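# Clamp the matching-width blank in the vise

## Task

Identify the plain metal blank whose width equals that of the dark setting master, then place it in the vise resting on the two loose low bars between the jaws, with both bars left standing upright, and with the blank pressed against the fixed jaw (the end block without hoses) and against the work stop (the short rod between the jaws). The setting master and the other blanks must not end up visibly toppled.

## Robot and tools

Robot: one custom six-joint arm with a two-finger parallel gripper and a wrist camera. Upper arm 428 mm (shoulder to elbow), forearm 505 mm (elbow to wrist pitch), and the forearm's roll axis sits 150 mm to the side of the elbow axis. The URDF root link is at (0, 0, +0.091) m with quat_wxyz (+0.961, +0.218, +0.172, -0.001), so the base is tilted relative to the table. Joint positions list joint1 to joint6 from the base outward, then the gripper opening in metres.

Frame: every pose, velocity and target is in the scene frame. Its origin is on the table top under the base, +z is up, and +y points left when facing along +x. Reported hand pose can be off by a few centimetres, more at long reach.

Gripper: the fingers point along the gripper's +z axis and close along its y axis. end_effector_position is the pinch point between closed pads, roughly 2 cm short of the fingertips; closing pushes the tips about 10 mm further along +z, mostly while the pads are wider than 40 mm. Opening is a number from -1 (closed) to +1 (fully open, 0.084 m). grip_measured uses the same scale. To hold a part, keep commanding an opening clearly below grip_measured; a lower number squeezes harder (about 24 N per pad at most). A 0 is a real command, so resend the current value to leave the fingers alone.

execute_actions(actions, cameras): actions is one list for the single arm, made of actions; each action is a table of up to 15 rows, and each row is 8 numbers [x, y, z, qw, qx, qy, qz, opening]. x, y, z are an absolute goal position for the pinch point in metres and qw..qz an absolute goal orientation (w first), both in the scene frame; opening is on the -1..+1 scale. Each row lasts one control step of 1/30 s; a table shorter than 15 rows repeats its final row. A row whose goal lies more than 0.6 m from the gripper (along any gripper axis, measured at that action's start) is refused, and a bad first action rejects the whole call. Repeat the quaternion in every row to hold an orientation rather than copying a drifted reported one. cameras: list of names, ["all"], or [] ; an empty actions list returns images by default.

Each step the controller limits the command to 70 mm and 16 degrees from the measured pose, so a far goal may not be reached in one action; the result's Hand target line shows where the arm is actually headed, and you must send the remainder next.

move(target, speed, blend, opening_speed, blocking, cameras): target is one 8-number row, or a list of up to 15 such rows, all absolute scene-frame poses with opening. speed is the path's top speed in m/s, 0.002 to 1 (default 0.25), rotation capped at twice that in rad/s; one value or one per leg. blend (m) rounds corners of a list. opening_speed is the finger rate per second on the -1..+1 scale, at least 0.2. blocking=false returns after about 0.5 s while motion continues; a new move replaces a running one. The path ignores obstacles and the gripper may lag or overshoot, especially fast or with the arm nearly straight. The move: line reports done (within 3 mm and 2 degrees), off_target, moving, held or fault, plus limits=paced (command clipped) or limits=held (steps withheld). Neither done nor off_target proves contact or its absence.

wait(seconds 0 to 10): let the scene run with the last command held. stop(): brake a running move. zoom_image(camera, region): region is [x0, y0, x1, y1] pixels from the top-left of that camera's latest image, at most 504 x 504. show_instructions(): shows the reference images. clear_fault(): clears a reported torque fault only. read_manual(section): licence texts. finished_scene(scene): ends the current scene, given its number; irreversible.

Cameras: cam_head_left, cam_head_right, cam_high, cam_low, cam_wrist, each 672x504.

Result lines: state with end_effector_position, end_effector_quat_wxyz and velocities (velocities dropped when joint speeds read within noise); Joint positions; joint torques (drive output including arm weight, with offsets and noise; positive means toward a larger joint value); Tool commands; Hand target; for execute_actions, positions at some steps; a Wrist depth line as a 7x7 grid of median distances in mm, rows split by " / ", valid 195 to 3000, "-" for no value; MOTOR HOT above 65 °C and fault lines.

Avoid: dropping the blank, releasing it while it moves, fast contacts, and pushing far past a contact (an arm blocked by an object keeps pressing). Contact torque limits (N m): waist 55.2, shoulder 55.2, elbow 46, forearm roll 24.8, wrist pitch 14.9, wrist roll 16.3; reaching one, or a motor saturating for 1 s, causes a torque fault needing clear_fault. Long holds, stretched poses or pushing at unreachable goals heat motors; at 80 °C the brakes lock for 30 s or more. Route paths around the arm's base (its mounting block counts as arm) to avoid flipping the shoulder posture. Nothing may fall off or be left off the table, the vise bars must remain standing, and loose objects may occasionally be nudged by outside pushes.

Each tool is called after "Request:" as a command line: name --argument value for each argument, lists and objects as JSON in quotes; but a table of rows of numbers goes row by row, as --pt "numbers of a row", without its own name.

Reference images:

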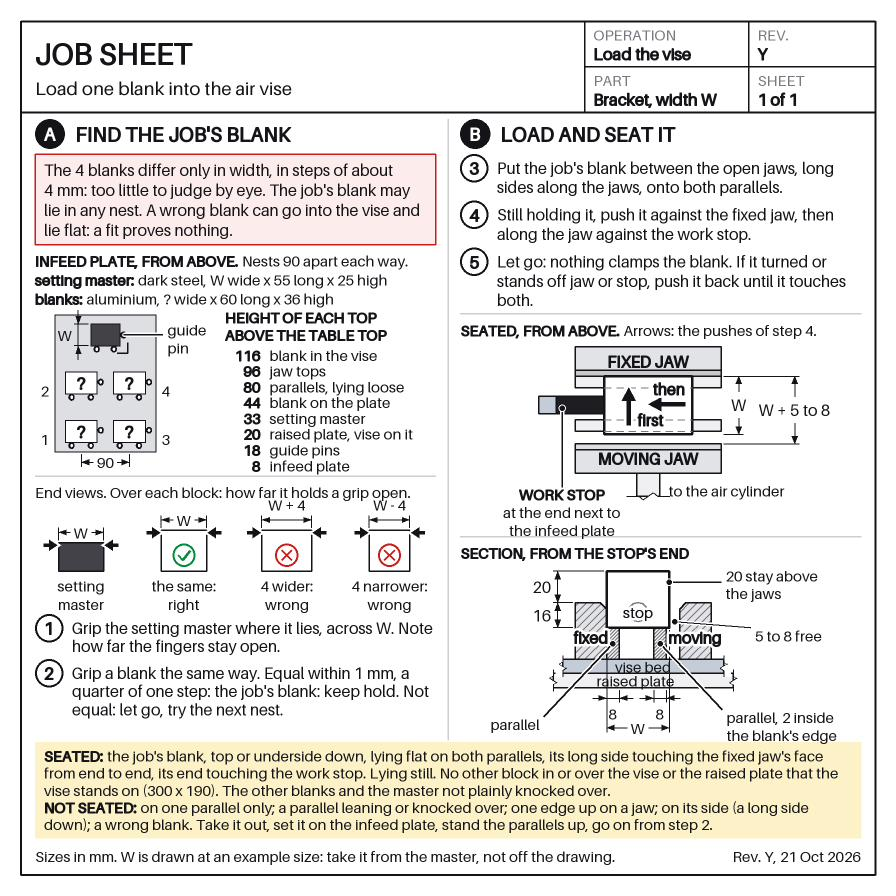

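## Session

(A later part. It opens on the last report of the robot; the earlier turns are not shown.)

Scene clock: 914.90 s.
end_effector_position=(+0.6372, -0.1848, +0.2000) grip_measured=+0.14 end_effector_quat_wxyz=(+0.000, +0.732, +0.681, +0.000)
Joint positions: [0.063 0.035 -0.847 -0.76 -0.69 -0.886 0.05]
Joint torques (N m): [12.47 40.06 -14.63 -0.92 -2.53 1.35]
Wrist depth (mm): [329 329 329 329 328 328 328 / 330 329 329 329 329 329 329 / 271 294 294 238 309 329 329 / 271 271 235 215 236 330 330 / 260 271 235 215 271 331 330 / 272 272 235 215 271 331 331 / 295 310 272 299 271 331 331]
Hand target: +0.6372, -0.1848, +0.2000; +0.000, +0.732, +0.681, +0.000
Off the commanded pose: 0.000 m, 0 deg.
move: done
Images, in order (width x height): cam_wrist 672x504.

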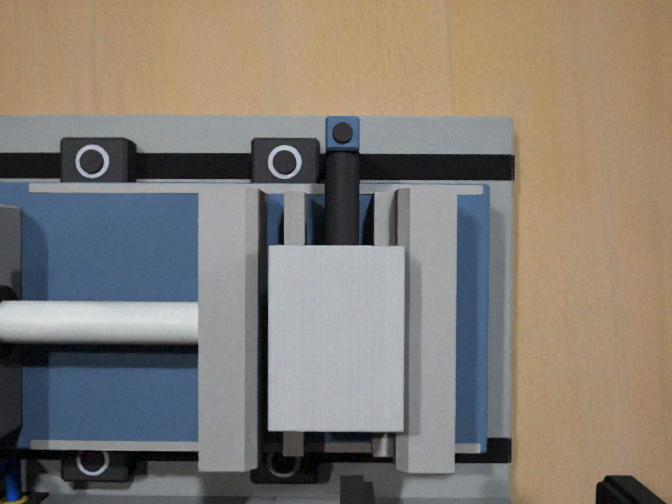

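Request:
move --pt "0.60 -0.12 0.30 0 0.73195 0.68137 0 1" --pt "0.52 -0.04 0.58 0 0.7071 0.7071 0 1" --speed 0.3 --blend 0.05 --cameras '["all"]'

Scene clock: 991.17 s.
end_effector_position=(+0.5200, -0.0400, +0.5799) grip_measured=+1.00 end_effector_quat_wxyz=(+0.000, +0.707, +0.707, +0.000)
Joint positions: [0.905 0.311 -1.043 -0.546 -1.51 -0.591 0.084]
Joint torques (N m): [9.72 -9.08 -35.13 2.19 -2.67 1.42]
Wrist depth (mm): [707 707 706 699 699 707 705 / 708 708 708 699 702 707 707 / 713 708 710 698 701 710 711 / 713 711 711 712 711 713 711 / 711 712 711 693 710 711 713 / 715 712 714 627 618 693 714 / 714 715 715 653 653 713 715]
Hand target: +0.5200, -0.0400, +0.5800; +0.000, +0.707, +0.707, +0.000
Off the commanded pose: 0.000 m, 0 deg.
move: done

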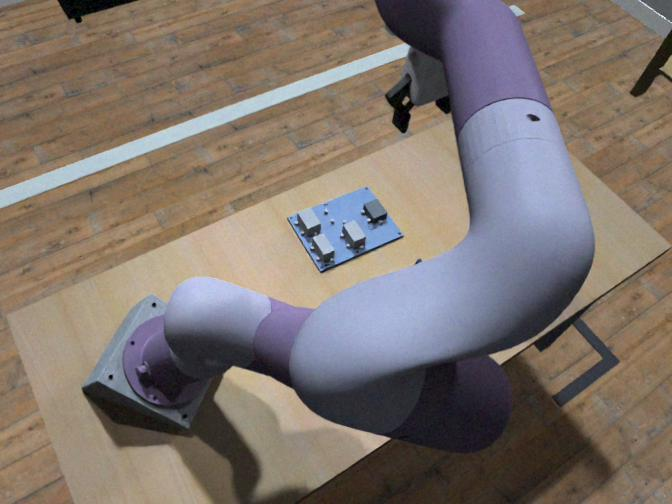

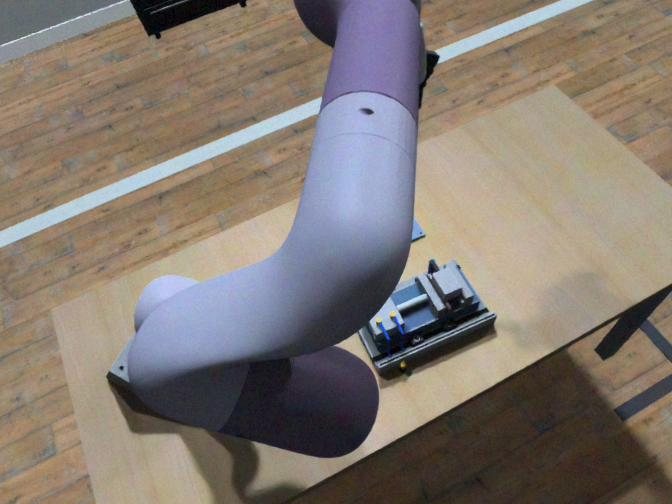

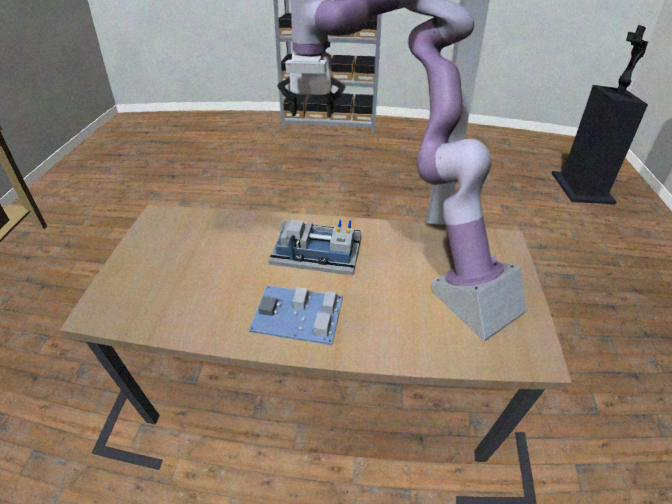

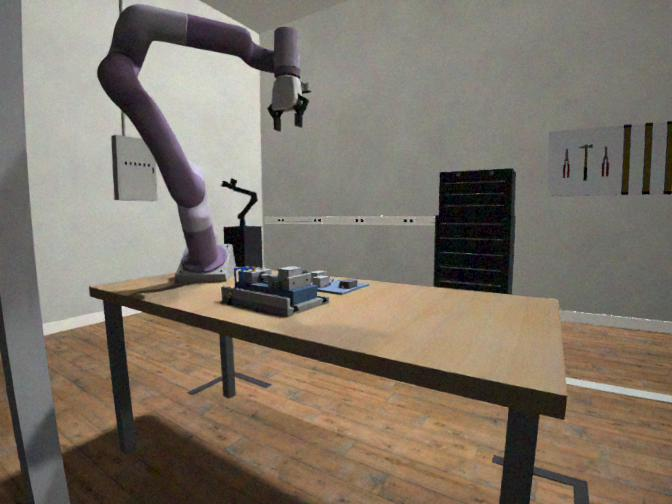

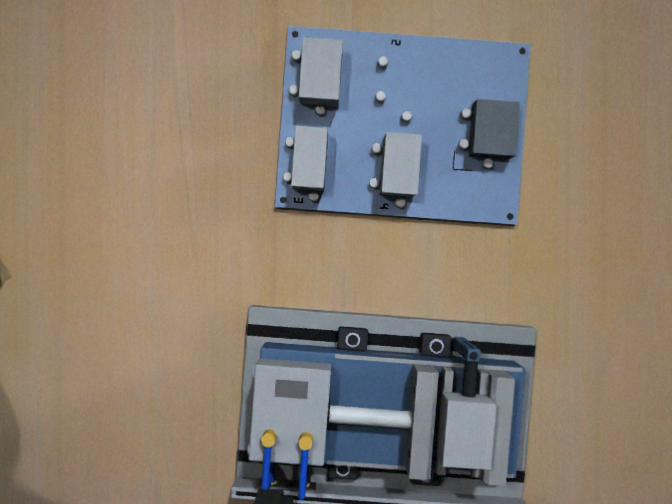

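Request:
zoom_image --camera "cam_wrist" --region '[276, 20, 444, 146]'

Request:
zoom_image --camera "cam_wrist" --region '[276, 100, 444, 226]'

Request:
zoom_image --camera "cam_wrist" --region '[420, 70, 588, 196]'

Request:
zoom_image --camera "cam_wrist" --region '[390, 350, 558, 476]'

Scaled by 3.000 from the camera's 672x504 image, which has a finer 960x720 frame.

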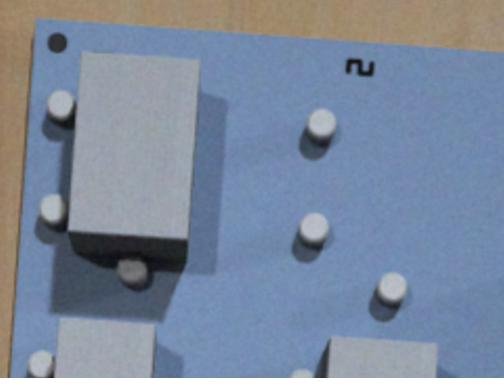

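Scaled by 3.000 from the camera's 672x504 image, which has a finer 960x720 frame.

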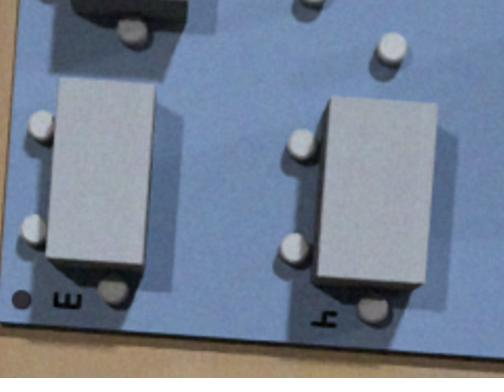

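Scaled by 3.000 from the camera's 672x504 image, which has a finer 960x720 frame.

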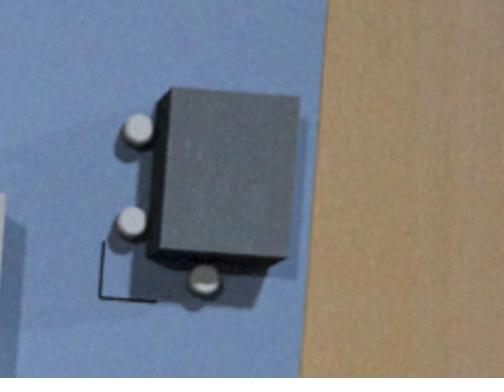

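Scaled by 3.000 from the camera's 672x504 image, which has a finer 960x720 frame.

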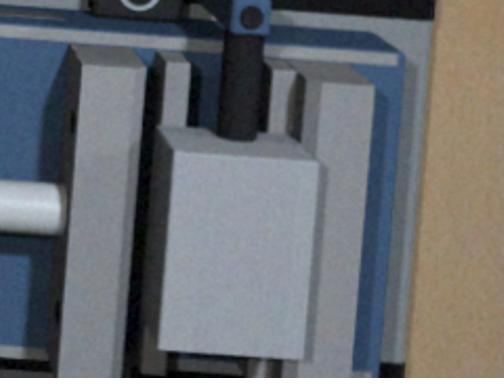

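Request:
move --pt "0.6070 -0.1455 0.20 0 0.73195 0.68137 0 0.3" --pt "0.6070 -0.1455 0.119 0 0.73195 0.68137 0 0.3" --pt "0.6070 -0.1455 0.119 0 0.73195 0.68137 0 -0.15" --speed '[0.3, 0.08, 0.05]' --opening_speed 0.8 --cameras '["cam_wrist"]'

Scene clock: 1078.73 s.
end_effector_position=(+0.6069, -0.1455, +0.1190) grip_measured=-0.01 end_effector_quat_wxyz=(+0.000, +0.732, +0.681, +0.000)
Joint positions: [0.062 -0.087 -0.767 -0.977 -0.557 -0.622 0.044]
Joint torques (N m): [3.21 21.67 -30.51 -1.06 2.64 0.79]
Wrist depth (mm): [248 248 248 248 248 248 248 / 249 249 249 249 248 248 248 / 249 249 249 248 248 229 248 / 229 215 229 213 - 229 229 / - - - - - - - / - - - - - - - / - - - - - - -]
Hand target: +0.6070, -0.1455, +0.1190; +0.000, +0.732, +0.681, +0.000
Off the commanded pose: 0.000 m, 0 deg.
move: done
Images, in order (width x height): cam_wrist 672x504.

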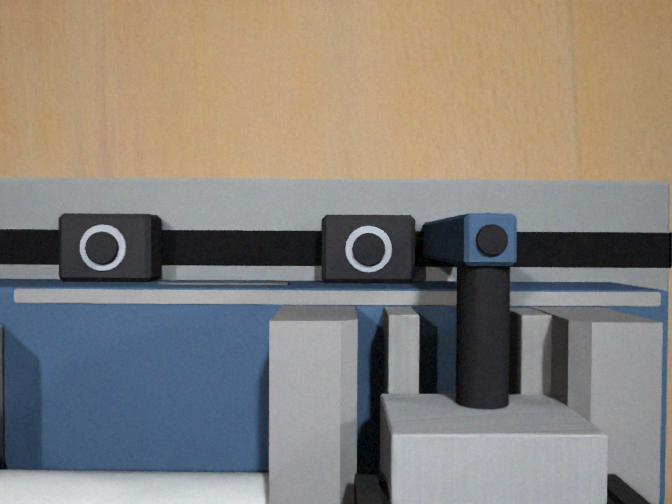

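Request:
move --target '[0.6075, -0.14554, 0.119, 0, 0.73195, 0.68137, 0, -0.15]' --speed 0.01 --cameras '[]'

Request:
move --target '[0.6080, -0.14557, 0.119, 0, 0.73195, 0.68137, 0, -0.15]' --speed 0.01 --cameras '[]'

Request:
move --target '[0.6085, -0.14561, 0.119, 0, 0.73195, 0.68137, 0, -0.15]' --speed 0.01 --cameras '["cam_wrist"]'

Scene clock: 1088.87 s.
end_effector_position=(+0.6074, -0.1456, +0.1190) grip_measured=-0.01 end_effector_quat_wxyz=(+0.000, +0.732, +0.681, +0.000)
Joint positions: [0.062 -0.088 -0.768 -0.976 -0.557 -0.622 0.044]
Joint torques (N m): [2.41 21.09 -60.02 -2.59 6.2 -1.7]
Wrist depth (mm): [249 248 248 248 248 248 248 / 249 249 249 248 248 248 248 / 249 249 249 249 248 229 248 / 230 215 229 213 - 229 229 / - - - - - - - / - - - - - - - / - - - - - - -]
Hand target: +0.6075, -0.1455, +0.1190; +0.000, +0.732, +0.681, +0.000
Off the commanded pose: 0.000 m, 0 deg.
move: done
No camera images: "cameras" was empty.

Scene clock: 1089.57 s.
end_effector_position=(+0.6077, -0.1455, +0.1189) grip_measured=+0.00 end_effector_quat_wxyz=(+0.000, +0.732, +0.681, +0.000) end_effector_velocity=(-0.001, +0.001, +0.000) end_effector_angular_velocity=(+0.001, +0.001, +0.001)
Joint positions: [0.062 -0.089 -0.769 -0.975 -0.557 -0.623 0.044]
Joint velocities: [0 0 0.001 0 0.001 -0.001 0.001]
Joint torques (N m): [2.7 21.52 -63.96 -2.81 8.64 -1.56]
Wrist depth (mm): [248 248 248 248 248 247 247 / 249 249 249 248 248 248 248 / 249 249 249 248 248 229 248 / 230 215 229 213 - 229 228 / - - - - - - - / - - - - - - - / - - - - - - -]
Hand target: +0.6080, -0.1456, +0.1190; +0.000, +0.732, +0.681, +0.000
Off the commanded pose: 0.000 m, 0 deg.
move: done
No camera images: "cameras" was empty.

Scene clock: 1090.27 s.
end_effector_position=(+0.6081, -0.1455, +0.1188) grip_measured=+0.01 end_effector_quat_wxyz=(+0.000, +0.732, +0.681, +0.000)
Joint positions: [0.062 -0.09 -0.77 -0.975 -0.557 -0.624 0.045]
Joint torques (N m): [4.2 23.4 -65.44 -2.83 8.32 -1.49]
Wrist depth (mm): [248 248 248 248 248 247 247 / 249 248 248 248 248 247 247 / 249 249 249 249 248 228 248 / 229 215 229 213 - 229 228 / - - - - - - - / - - - - - - - / - - - - - - -]
Hand target: +0.6085, -0.1456, +0.1190; +0.000, +0.732, +0.681, +0.000
Off the commanded pose: 0.000 m, 0 deg.
move: done
Images, in order (width x height): cam_wrist 672x504.

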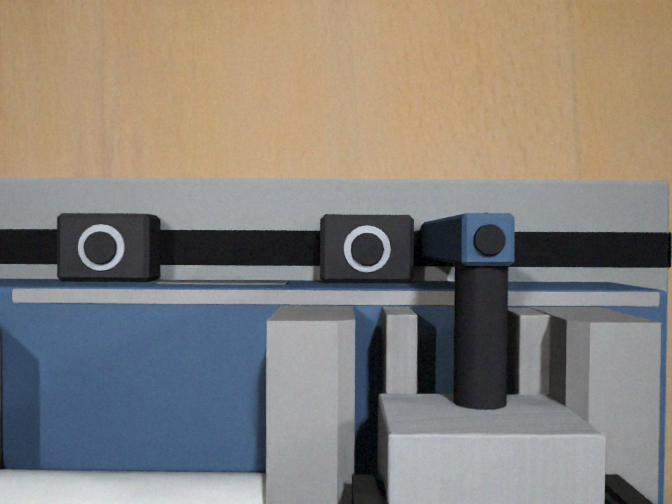

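Request:
move --target '[0.6068, -0.1455, 0.119, 0, 0.73195, 0.68137, 0, -0.03]' --speed 0.01 --cameras '[]'

Request:
move --target '[0.6073, -0.14554, 0.119, 0, 0.73195, 0.68137, 0, -0.03]' --speed 0.01 --cameras '[]'

Request:
move --target '[0.6078, -0.14557, 0.119, 0, 0.73195, 0.68137, 0, -0.03]' --speed 0.01 --cameras '[]'

Request:
move --target '[0.6083, -0.14561, 0.119, 0, 0.73195, 0.68137, 0, -0.03]' --speed 0.01 --cameras '[]'

Scene clock: 1104.13 s.
end_effector_position=(+0.6071, -0.1455, +0.1191) grip_measured=-0.01 end_effector_quat_wxyz=(+0.000, +0.732, +0.681, +0.000)
Joint positions: [0.062 -0.087 -0.767 -0.977 -0.556 -0.621 0.044]
Joint torques (N m): [13.77 47.74 -31.84 -3.39 7.82 1.1]
Wrist depth (mm): [248 248 248 248 248 248 247 / 249 249 249 248 248 248 248 / 249 249 249 249 249 229 248 / 229 215 229 213 - 229 229 / - - - - - - - / - - - - - - - / - - - - - - -]
Hand target: +0.6068, -0.1455, +0.1190; +0.000, +0.732, +0.681, +0.000
Off the commanded pose: 0.000 m, 0 deg.
move: done
No camera images: "cameras" was empty.

Scene clock: 1104.83 s.
end_effector_position=(+0.6072, -0.1455, +0.1190) grip_measured=-0.01 end_effector_quat_wxyz=(+0.000, +0.732, +0.681, +0.000)
Joint positions: [0.062 -0.088 -0.768 -0.976 -0.557 -0.622 0.044]
Joint torques (N m): [12.7 18.93 -52.06 -1.37 3.85 -1.75]
Wrist depth (mm): [249 248 248 248 248 248 247 / 249 249 249 249 248 248 248 / 249 249 249 248 248 229 248 / 230 215 229 213 - 229 229 / - - - - - - - / - - - - - - - / - - - - - - -]
Hand target: +0.6073, -0.1455, +0.1190; +0.000, +0.732, +0.681, +0.000
Off the commanded pose: 0.000 m, 0 deg.
move: done
No camera images: "cameras" was empty.

Scene clock: 1105.53 s.
end_effector_position=(+0.6076, -0.1455, +0.1189) grip_measured=-0.01 end_effector_quat_wxyz=(+0.000, +0.732, +0.681, +0.000)
Joint positions: [0.062 -0.088 -0.769 -0.976 -0.557 -0.623 0.044]
Joint torques (N m): [5.05 21.56 -63.1 -2.78 8.08 -1.62]
Wrist depth (mm): [248 248 248 248 247 248 247 / 249 249 248 248 248 248 248 / 249 249 249 249 248 229 248 / 230 215 229 213 - 229 229 / - - - - - - - / - - - - - - - / - - - - - - -]
Hand target: +0.6078, -0.1456, +0.1190; +0.000, +0.732, +0.681, +0.000
Off the commanded pose: 0.000 m, 0 deg.
move: done
No camera images: "cameras" was empty.

Scene clock: 1106.23 s.
end_effector_position=(+0.6080, -0.1455, +0.1189) grip_measured=+0.01 end_effector_quat_wxyz=(+0.000, +0.732, +0.681, +0.000) end_effector_velocity=(+0.002, +0.000, +0.001) end_effector_angular_velocity=(+0.000, -0.002, +0.000)
Joint positions: [0.062 -0.089 -0.77 -0.975 -0.557 -0.624 0.044]
Joint velocities: [0 0 -0.003 0 0 -0.002 0.001]
Joint torques (N m): [3.07 21.9 -64.15 -2.54 9.05 -1.62]
Wrist depth (mm): [248 248 248 248 248 248 247 / 249 249 248 248 248 248 248 / 249 249 249 249 248 229 247 / 229 215 229 213 - 229 228 / - - - - - - - / - - - - - - - / - - - - - - -]
Hand target: +0.6083, -0.1456, +0.1190; +0.000, +0.732, +0.681, +0.000
Off the commanded pose: 0.000 m, 0 deg.
move: done
No camera images: "cameras" was empty.

Request:
move --pt "0.6069 -0.1455 0.119 0 0.73195 0.68137 0 -0.7" --pt "0.6065 -0.1458 0.124 0 0.73195 0.68137 0 -0.7" --pt "0.60422 -0.14931 0.14 0 0.73195 0.68137 0 -0.7" --pt "0.60422 -0.14931 0.18 0 0.73195 0.68137 0 -0.7" --speed '[0.02, 0.03, 0.05, 0.1]' --cameras '["cam_wrist"]'

Request:
zoom_image --camera "cam_wrist" --region '[280, 252, 616, 504]'

Request:
zoom_image --camera "cam_wrist" --region '[420, 320, 588, 446]'

Request:
zoom_image --camera "cam_wrist" --region '[336, 378, 504, 504]'

Scene clock: 1140.07 s.
end_effector_position=(+0.6042, -0.1493, +0.1799) grip_measured=-0.01 end_effector_quat_wxyz=(+0.000, +0.732, +0.681, +0.000)
Joint positions: [0.113 0.034 -0.759 -0.84 -0.654 -0.741 0.044]
Joint torques (N m): [13.26 38.88 -30.56 1.92 -2.58 -1.36]
Wrist depth (mm): [309 309 309 309 308 308 308 / 310 310 309 310 309 309 309 / 310 310 310 309 310 309 309 / 290 274 290 274 217 290 310 / 232 251 251 215 250 218 310 / 216 252 251 215 251 215 310 / 216 251 252 - - - 311]
Hand target: +0.6042, -0.1493, +0.1800; +0.000, +0.732, +0.681, +0.000
Off the commanded pose: 0.000 m, 0 deg.
move: done
Images, in order (width x height): cam_wrist 672x504.

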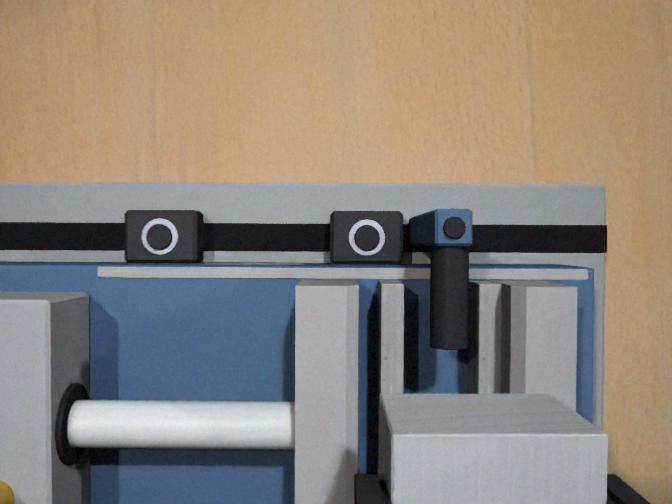

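Scaled by 1.500 from the camera's 672x504 image, which has a finer 960x720 frame.

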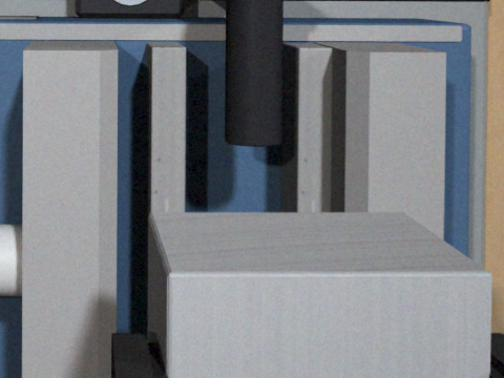

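Scaled by 3.000 from the camera's 672x504 image, which has a finer 960x720 frame.

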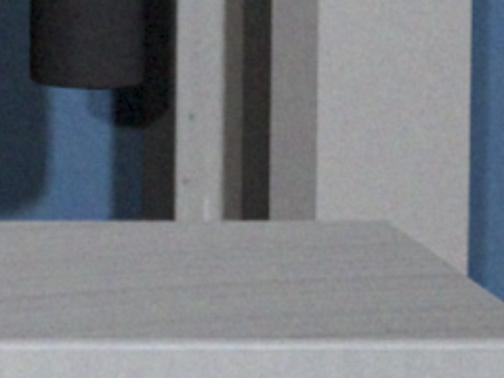

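Scaled by 3.000 from the camera's 672x504 image, which has a finer 960x720 frame.

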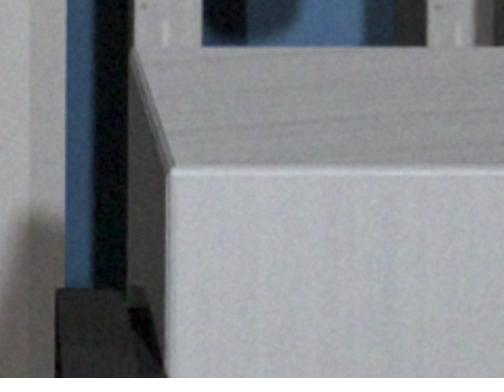

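Request:
move --pt "0.60422 -0.14931 0.13 0 0.73195 0.68137 0 -0.7" --pt "0.60422 -0.14931 0.1205 0 0.73195 0.68137 0 -0.7" --pt "0.60691 -0.1495 0.1205 0 0.73195 0.68137 0 -0.7" --speed '[0.1, 0.04, 0.015]' --cameras '[]'

Request:
move --target '[0.60724, -0.14491, 0.1205, 0, 0.73195, 0.68137, 0, -0.7]' --speed 0.015 --cameras '["cam_wrist"]'

Request:
zoom_image --camera "cam_wrist" --region '[420, 360, 588, 486]'

Scene clock: 1174.87 s.
end_effector_position=(+0.6067, -0.1495, +0.1205) grip_measured=-0.01 end_effector_quat_wxyz=(+0.000, +0.732, +0.681, +0.000)
Joint positions: [0.056 -0.08 -0.766 -0.97 -0.557 -0.635 0.044]
Joint torques (N m): [3.17 17.54 -36.11 -1.51 2.86 1.08]
Wrist depth (mm): [250 250 250 250 249 249 249 / 250 250 250 250 250 250 249 / 232 231 232 250 250 230 250 / 231 215 231 214 - 230 231 / - - - - - - - / - - - - - - - / - - - - - - 233]
Hand target: +0.6069, -0.1495, +0.1205; +0.000, +0.732, +0.681, +0.000
Off the commanded pose: 0.000 m, 0 deg.
move: done
No camera images: "cameras" was empty.

Scene clock: 1175.63 s.
end_effector_position=(+0.6072, -0.1451, +0.1205) grip_measured=-0.01 end_effector_quat_wxyz=(+0.000, +0.732, +0.681, +0.000)
Joint positions: [0.064 -0.085 -0.768 -0.973 -0.56 -0.624 0.044]
Joint torques (N m): [20.34 19.35 -39.23 -2.11 3.92 1.19]
Wrist depth (mm): [250 250 250 249 249 250 249 / 250 250 250 250 250 250 250 / 250 251 250 250 250 230 250 / 231 216 231 215 - 230 230 / - - - - - - - / - - - - - - - / - - - - - - 232]
Hand target: +0.6072, -0.1449, +0.1205; +0.000, +0.732, +0.681, +0.000
Off the commanded pose: 0.000 m, 0 deg.
move: done
Images, in order (width x height): cam_wrist 672x504.

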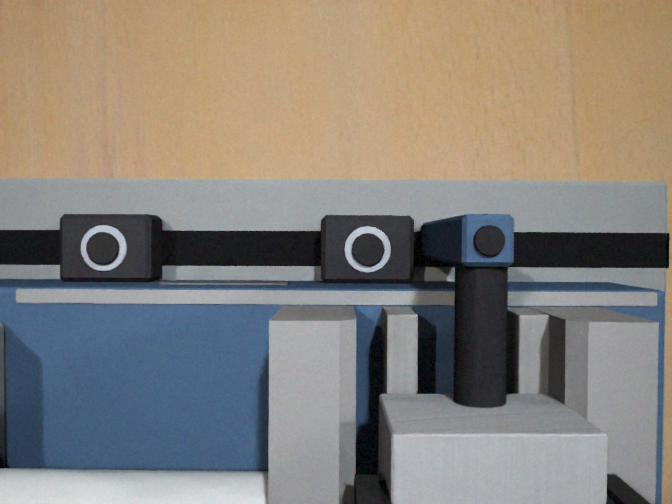

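Scaled by 3.000 from the camera's 672x504 image, which has a finer 960x720 frame.

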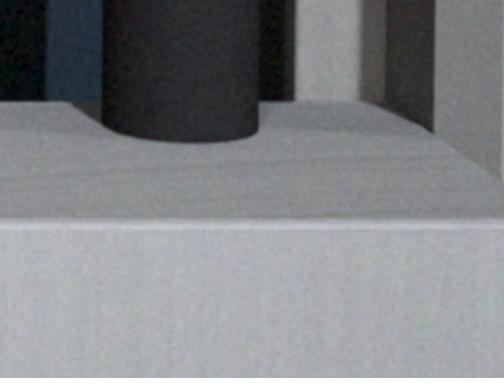

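Request:
move --target '[0.60757, -0.14453, 0.1205, 0, 0.73195, 0.68137, 0, -0.7]' --speed 0.015 --cameras '["cam_wrist"]'

Request:
zoom_image --camera "cam_wrist" --region '[420, 360, 588, 486]'

Scene clock: 1185.03 s.
end_effector_position=(+0.6075, -0.1445, +0.1205) grip_measured=-0.01 end_effector_quat_wxyz=(+0.000, +0.732, +0.681, +0.000)
Joint positions: [0.065 -0.086 -0.768 -0.973 -0.56 -0.623 0.044]
Joint torques (N m): [22.61 15.51 -44.64 0.74 9.42 1.48]
Wrist depth (mm): [250 249 250 250 249 249 249 / 250 250 250 250 250 249 249 / 250 250 250 250 250 230 249 / 231 216 231 215 - 230 230 / - - - - - - - / - - - - - - - / - - - - - - 232]
Hand target: +0.6076, -0.1445, +0.1205; +0.000, +0.732, +0.681, +0.000
Off the commanded pose: 0.000 m, 0 deg.
move: done
Images, in order (width x height): cam_wrist 672x504.

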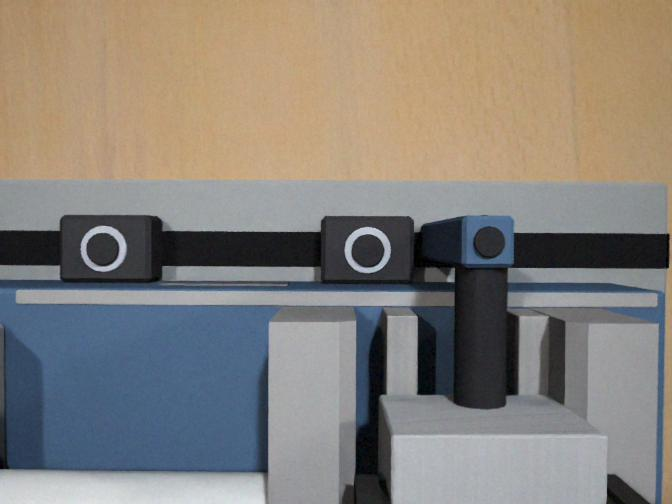

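Scaled by 3.000 from the camera's 672x504 image, which has a finer 960x720 frame.

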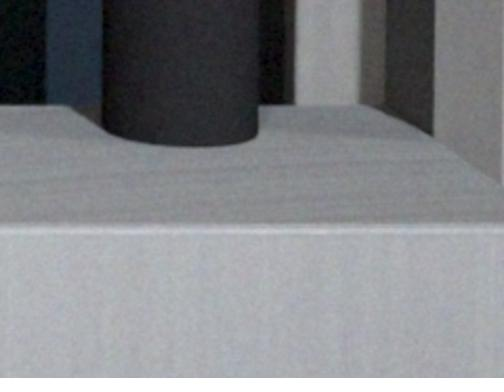

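Request:
move --pt "0.60737 -0.14475 0.1187 0 0.73195 0.68137 0 -0.7" --pt "0.60737 -0.14475 0.1187 0 0.73195 0.68137 0 0.2" --pt "0.607 -0.145 0.15 0 0.73195 0.68137 0 0.2" --pt "0.6372 -0.1848 0.20 0 0.73195 0.68137 0 0.5" --speed '[0.02, 0.02, 0.08, 0.2]' --opening_speed 0.5 --cameras '["cam_wrist"]'

Request:
zoom_image --camera "cam_wrist" --region '[252, 200, 420, 326]'

Request:
zoom_image --camera "cam_wrist" --region '[252, 340, 420, 466]'

Scene clock: 1206.73 s.
end_effector_position=(+0.6372, -0.1848, +0.2000) grip_measured=+0.49 end_effector_quat_wxyz=(+0.000, +0.732, +0.681, +0.000)
Joint positions: [0.063 0.035 -0.847 -0.76 -0.69 -0.886 0.065]
Joint torques (N m): [2.8 39.8 -28.51 1.78 -2.25 -1.31]
Wrist depth (mm): [329 329 329 328 328 329 328 / 329 330 329 329 328 329 329 / 271 295 294 238 310 329 330 / 270 270 235 214 236 330 330 / 260 271 235 215 236 330 331 / 272 271 236 215 271 331 331 / 295 310 272 299 312 331 332]
Hand target: +0.6372, -0.1848, +0.2000; +0.000, +0.732, +0.681, +0.000
Off the commanded pose: 0.000 m, 0 deg.
move: done
Images, in order (width x height): cam_wrist 672x504.

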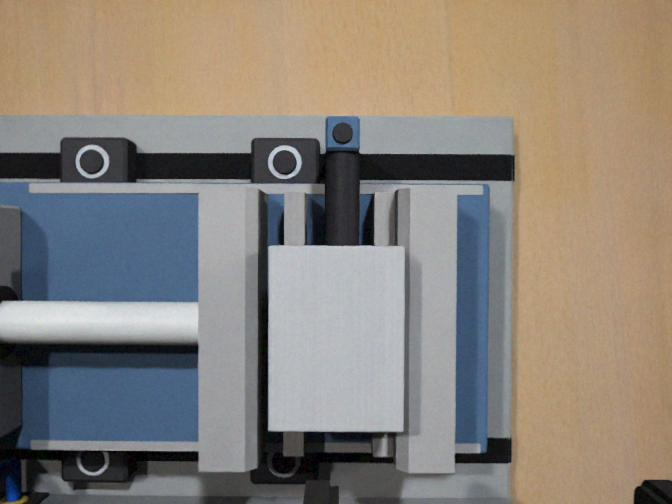

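Scaled by 3.000 from the camera's 672x504 image, which has a finer 960x720 frame.

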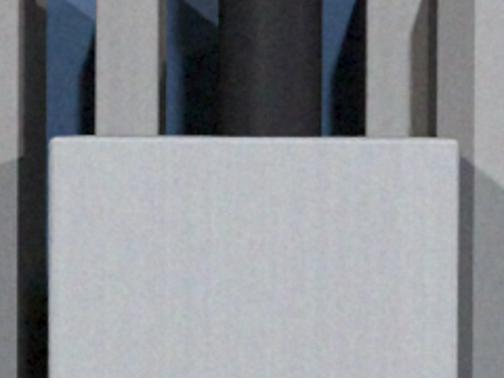

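Scaled by 3.000 from the camera's 672x504 image, which has a finer 960x720 frame.

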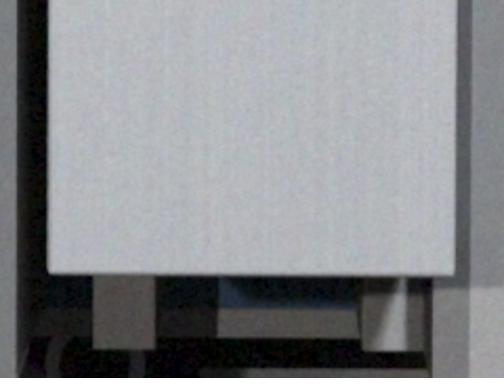

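Request:
move --target '[0.52, -0.025, 0.60, 0, 0.7071, 0.7071, 0, 1]' --speed 0.5 --cameras '["cam_wrist"]'

Scene clock: 1312.43 s.
end_effector_position=(+0.5200, -0.0250, +0.5999) grip_measured=+1.00 end_effector_quat_wxyz=(+0.000, +0.707, +0.707, +0.000)
Joint positions: [0.948 0.275 -1.09 -0.538 -1.542 -0.561 0.084]
Joint torques (N m): [10.58 -10.37 -35.18 2.08 -2.52 1.55]
Wrist depth (mm): [726 725 727 729 727 726 727 / 725 728 728 717 721 727 729 / 729 729 732 719 720 728 729 / 734 733 730 732 730 728 728 / 733 733 728 729 729 728 732 / 735 733 732 650 663 732 731 / 737 734 736 676 674 732 734]
Hand target: +0.5200, -0.0250, +0.6000; +0.000, +0.707, +0.707, +0.000
Off the commanded pose: 0.000 m, 0 deg.
move: done; limits=paced
Images, in order (width x height): cam_wrist 672x504.

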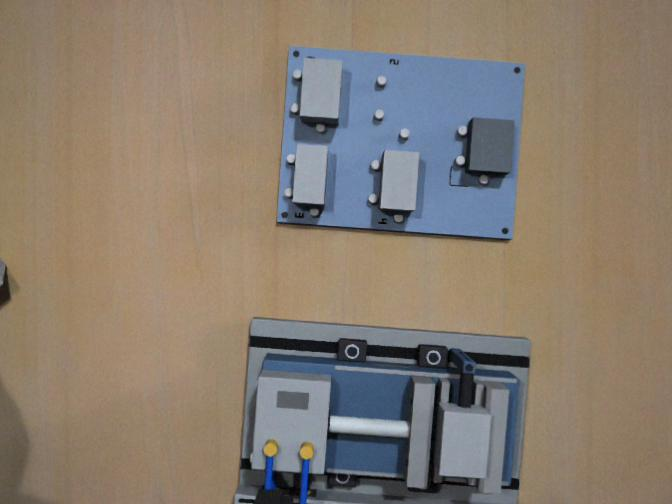

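Request:
zoom_image --camera "cam_wrist" --region '[276, 40, 528, 229]'

Request:
zoom_image --camera "cam_wrist" --region '[380, 340, 548, 466]'

Request:
zoom_image --camera "cam_wrist" --region '[420, 90, 546, 184]'

Scaled by 2.000 from the camera's 672x504 image, which has a finer 960x720 frame.

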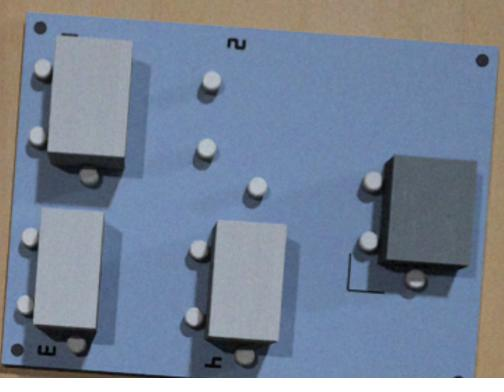

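Scaled by 3.000 from the camera's 672x504 image, which has a finer 960x720 frame.

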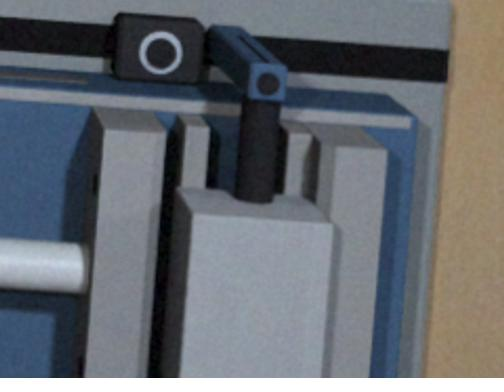

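Scaled by 4.000 from the camera's 672x504 image, which has a finer 960x720 frame.

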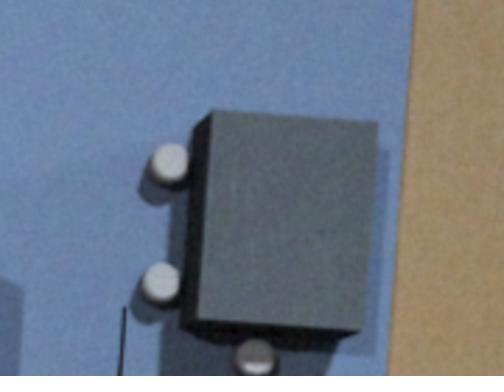

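Request:
move --pt "0.551 0.1037 0.11 0 0.73195 0.68137 0 0.8" --pt "0.551 0.1037 0.047 0 0.73195 0.68137 0 0.8" --pt "0.551 0.1037 0.047 0 0.73195 0.68137 0 -0.6" --pt "0.551 0.1037 0.085 0 0.73195 0.68137 0 -0.6" --pt "0.58 0.0 0.2 0 0.73195 0.68137 0 -0.6" --speed '[0.4, 0.12, 0.05, 0.1, 0.3]' --blend '[0.01, 0, 0, 0.01, 0]' --opening_speed 1.0 --cameras '["cam_wrist"]'

Scene clock: 1437.73 s.
end_effector_position=(+0.5800, +0.0000, +0.2000) grip_measured=-0.19 end_effector_quat_wxyz=(+0.000, +0.732, +0.681, +0.000)
Joint positions: [0.422 -0.087 -0.763 -0.879 -0.736 -0.393 0.036]
Joint torques (N m): [4.71 36.55 -30.52 2.16 -2.6 -1.34]
Wrist depth (mm): [328 313 321 321 320 295 328 / 330 322 322 321 321 296 329 / 331 302 322 322 321 321 330 / 331 322 322 322 322 322 331 / 331 331 331 332 331 331 331 / 332 332 332 332 331 331 331 / 333 332 - - - 332 332]
Hand target: +0.5800, +0.0000, +0.2000; +0.000, +0.732, +0.681, +0.000
Off the commanded pose: 0.000 m, 0 deg.
move: done; limits=paced
Images, in order (width x height): cam_wrist 672x504.

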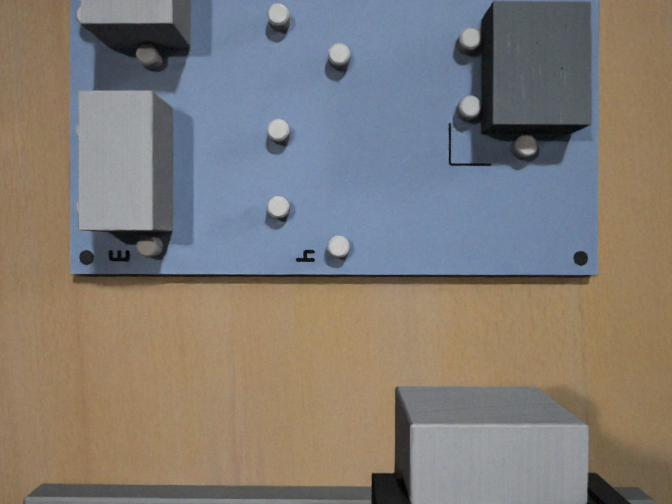

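Request:
move --pt "0.551 0.1037 0.085 0 0.73195 0.68137 0 -0.6" --pt "0.551 0.1037 0.0475 0 0.73195 0.68137 0 -0.6" --pt "0.551 0.1037 0.0475 0 0.73195 0.68137 0 0.5" --pt "0.551 0.1037 0.11 0 0.73195 0.68137 0 0.8" --speed '[0.3, 0.05, 0.05, 0.15]' --opening_speed 0.8 --cameras '["cam_wrist", "cam_high"]'

Scene clock: 1457.63 s.
end_effector_position=(+0.5510, +0.1037, +0.1100) grip_measured=+0.80 end_effector_quat_wxyz=(+0.000, +0.732, +0.681, +0.000)
Joint positions: [0.512 -0.383 -0.805 -1.096 -0.633 -0.015 0.076]
Joint torques (N m): [18.98 41.15 -17.61 1.7 -2.38 -1.39]
Wrist depth (mm): [239 231 231 231 231 231 231 / 240 196 232 231 231 231 231 / 240 196 232 232 232 232 232 / 241 196 232 232 232 232 230 / 241 233 233 232 233 232 232 / 241 197 233 233 197 233 233 / 242 198 233 233 197 233 234]
Hand target: +0.5510, +0.1037, +0.1100; +0.000, +0.732, +0.681, +0.000
Off the commanded pose: 0.000 m, 0 deg.
move: done
Images, in order (width x height): cam_high 672x504, cam_wrist 672x504.

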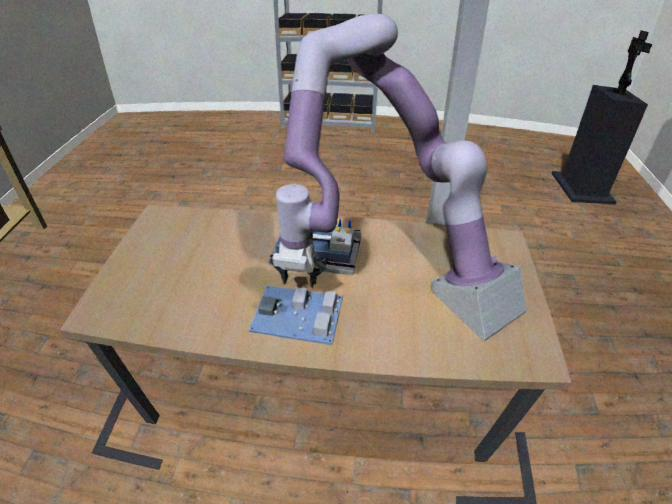

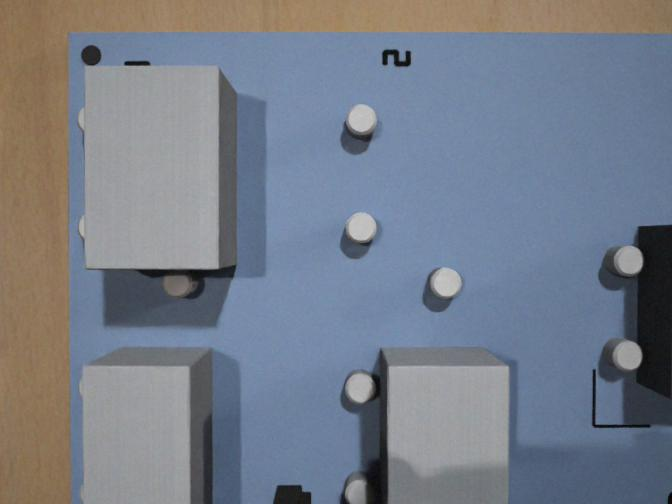

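Request:
move --pt "0.58 0.02 0.22 0 0.73195 0.68137 0 0.8" --pt "0.6372 -0.1848 0.20 0 0.73195 0.68137 0 0.8" --speed 0.35 --blend 0.03 --cameras '["cam_wrist", "cam_head_right"]'

Request:
zoom_image --camera "cam_wrist" --region '[252, 200, 420, 326]'

Request:
zoom_image --camera "cam_wrist" --region '[252, 340, 420, 466]'

Scene clock: 1535.17 s.
end_effector_position=(+0.6372, -0.1848, +0.2000) grip_measured=+0.80 end_effector_quat_wxyz=(+0.000, +0.732, +0.681, +0.000)
Joint positions: [0.064 0.035 -0.847 -0.76 -0.69 -0.886 0.077]
Joint torques (N m): [1.23 14.94 -31.34 1.97 2.69 -1.37]
Wrist depth (mm): [329 329 329 329 329 328 328 / 329 330 330 329 329 329 329 / 271 294 294 238 309 329 329 / 271 271 234 215 236 330 330 / 260 271 235 215 236 330 331 / 272 272 235 215 271 331 331 / 295 310 272 298 312 331 332]
Hand target: +0.6372, -0.1848, +0.2000; +0.000, +0.732, +0.681, +0.000
Off the commanded pose: 0.000 m, 0 deg.
move: done; limits=paced
Images, in order (width x height): cam_head_right 672x504, cam_wrist 672x504.

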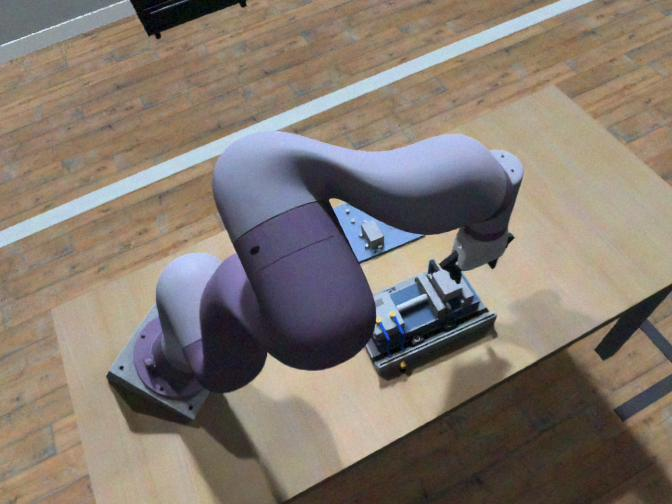

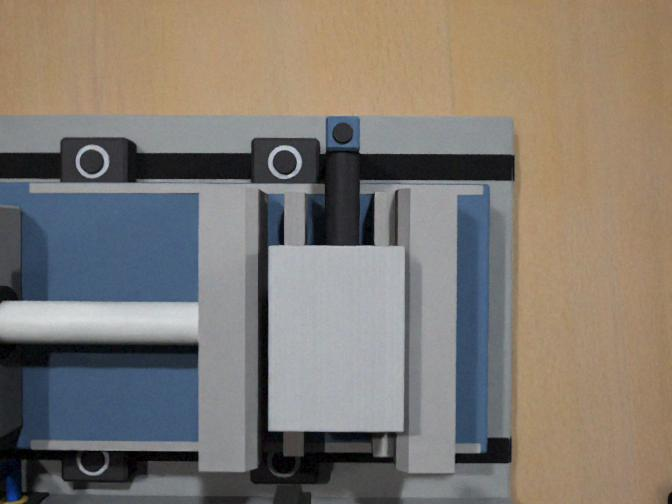

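Scaled by 3.000 from the camera's 672x504 image, which has a finer 960x720 frame.

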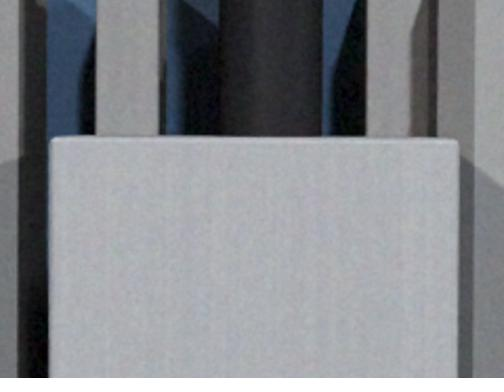

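Scaled by 3.000 from the camera's 672x504 image, which has a finer 960x720 frame.

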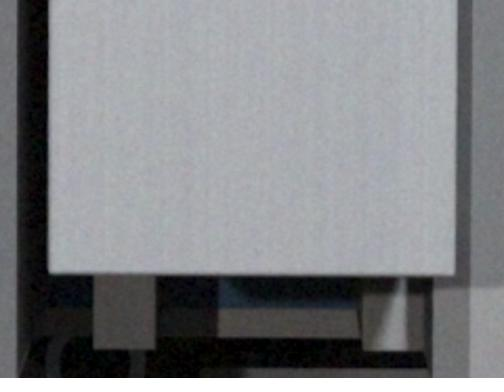

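Request:
finished_scene --scene 1

The scene is finished: the task was done.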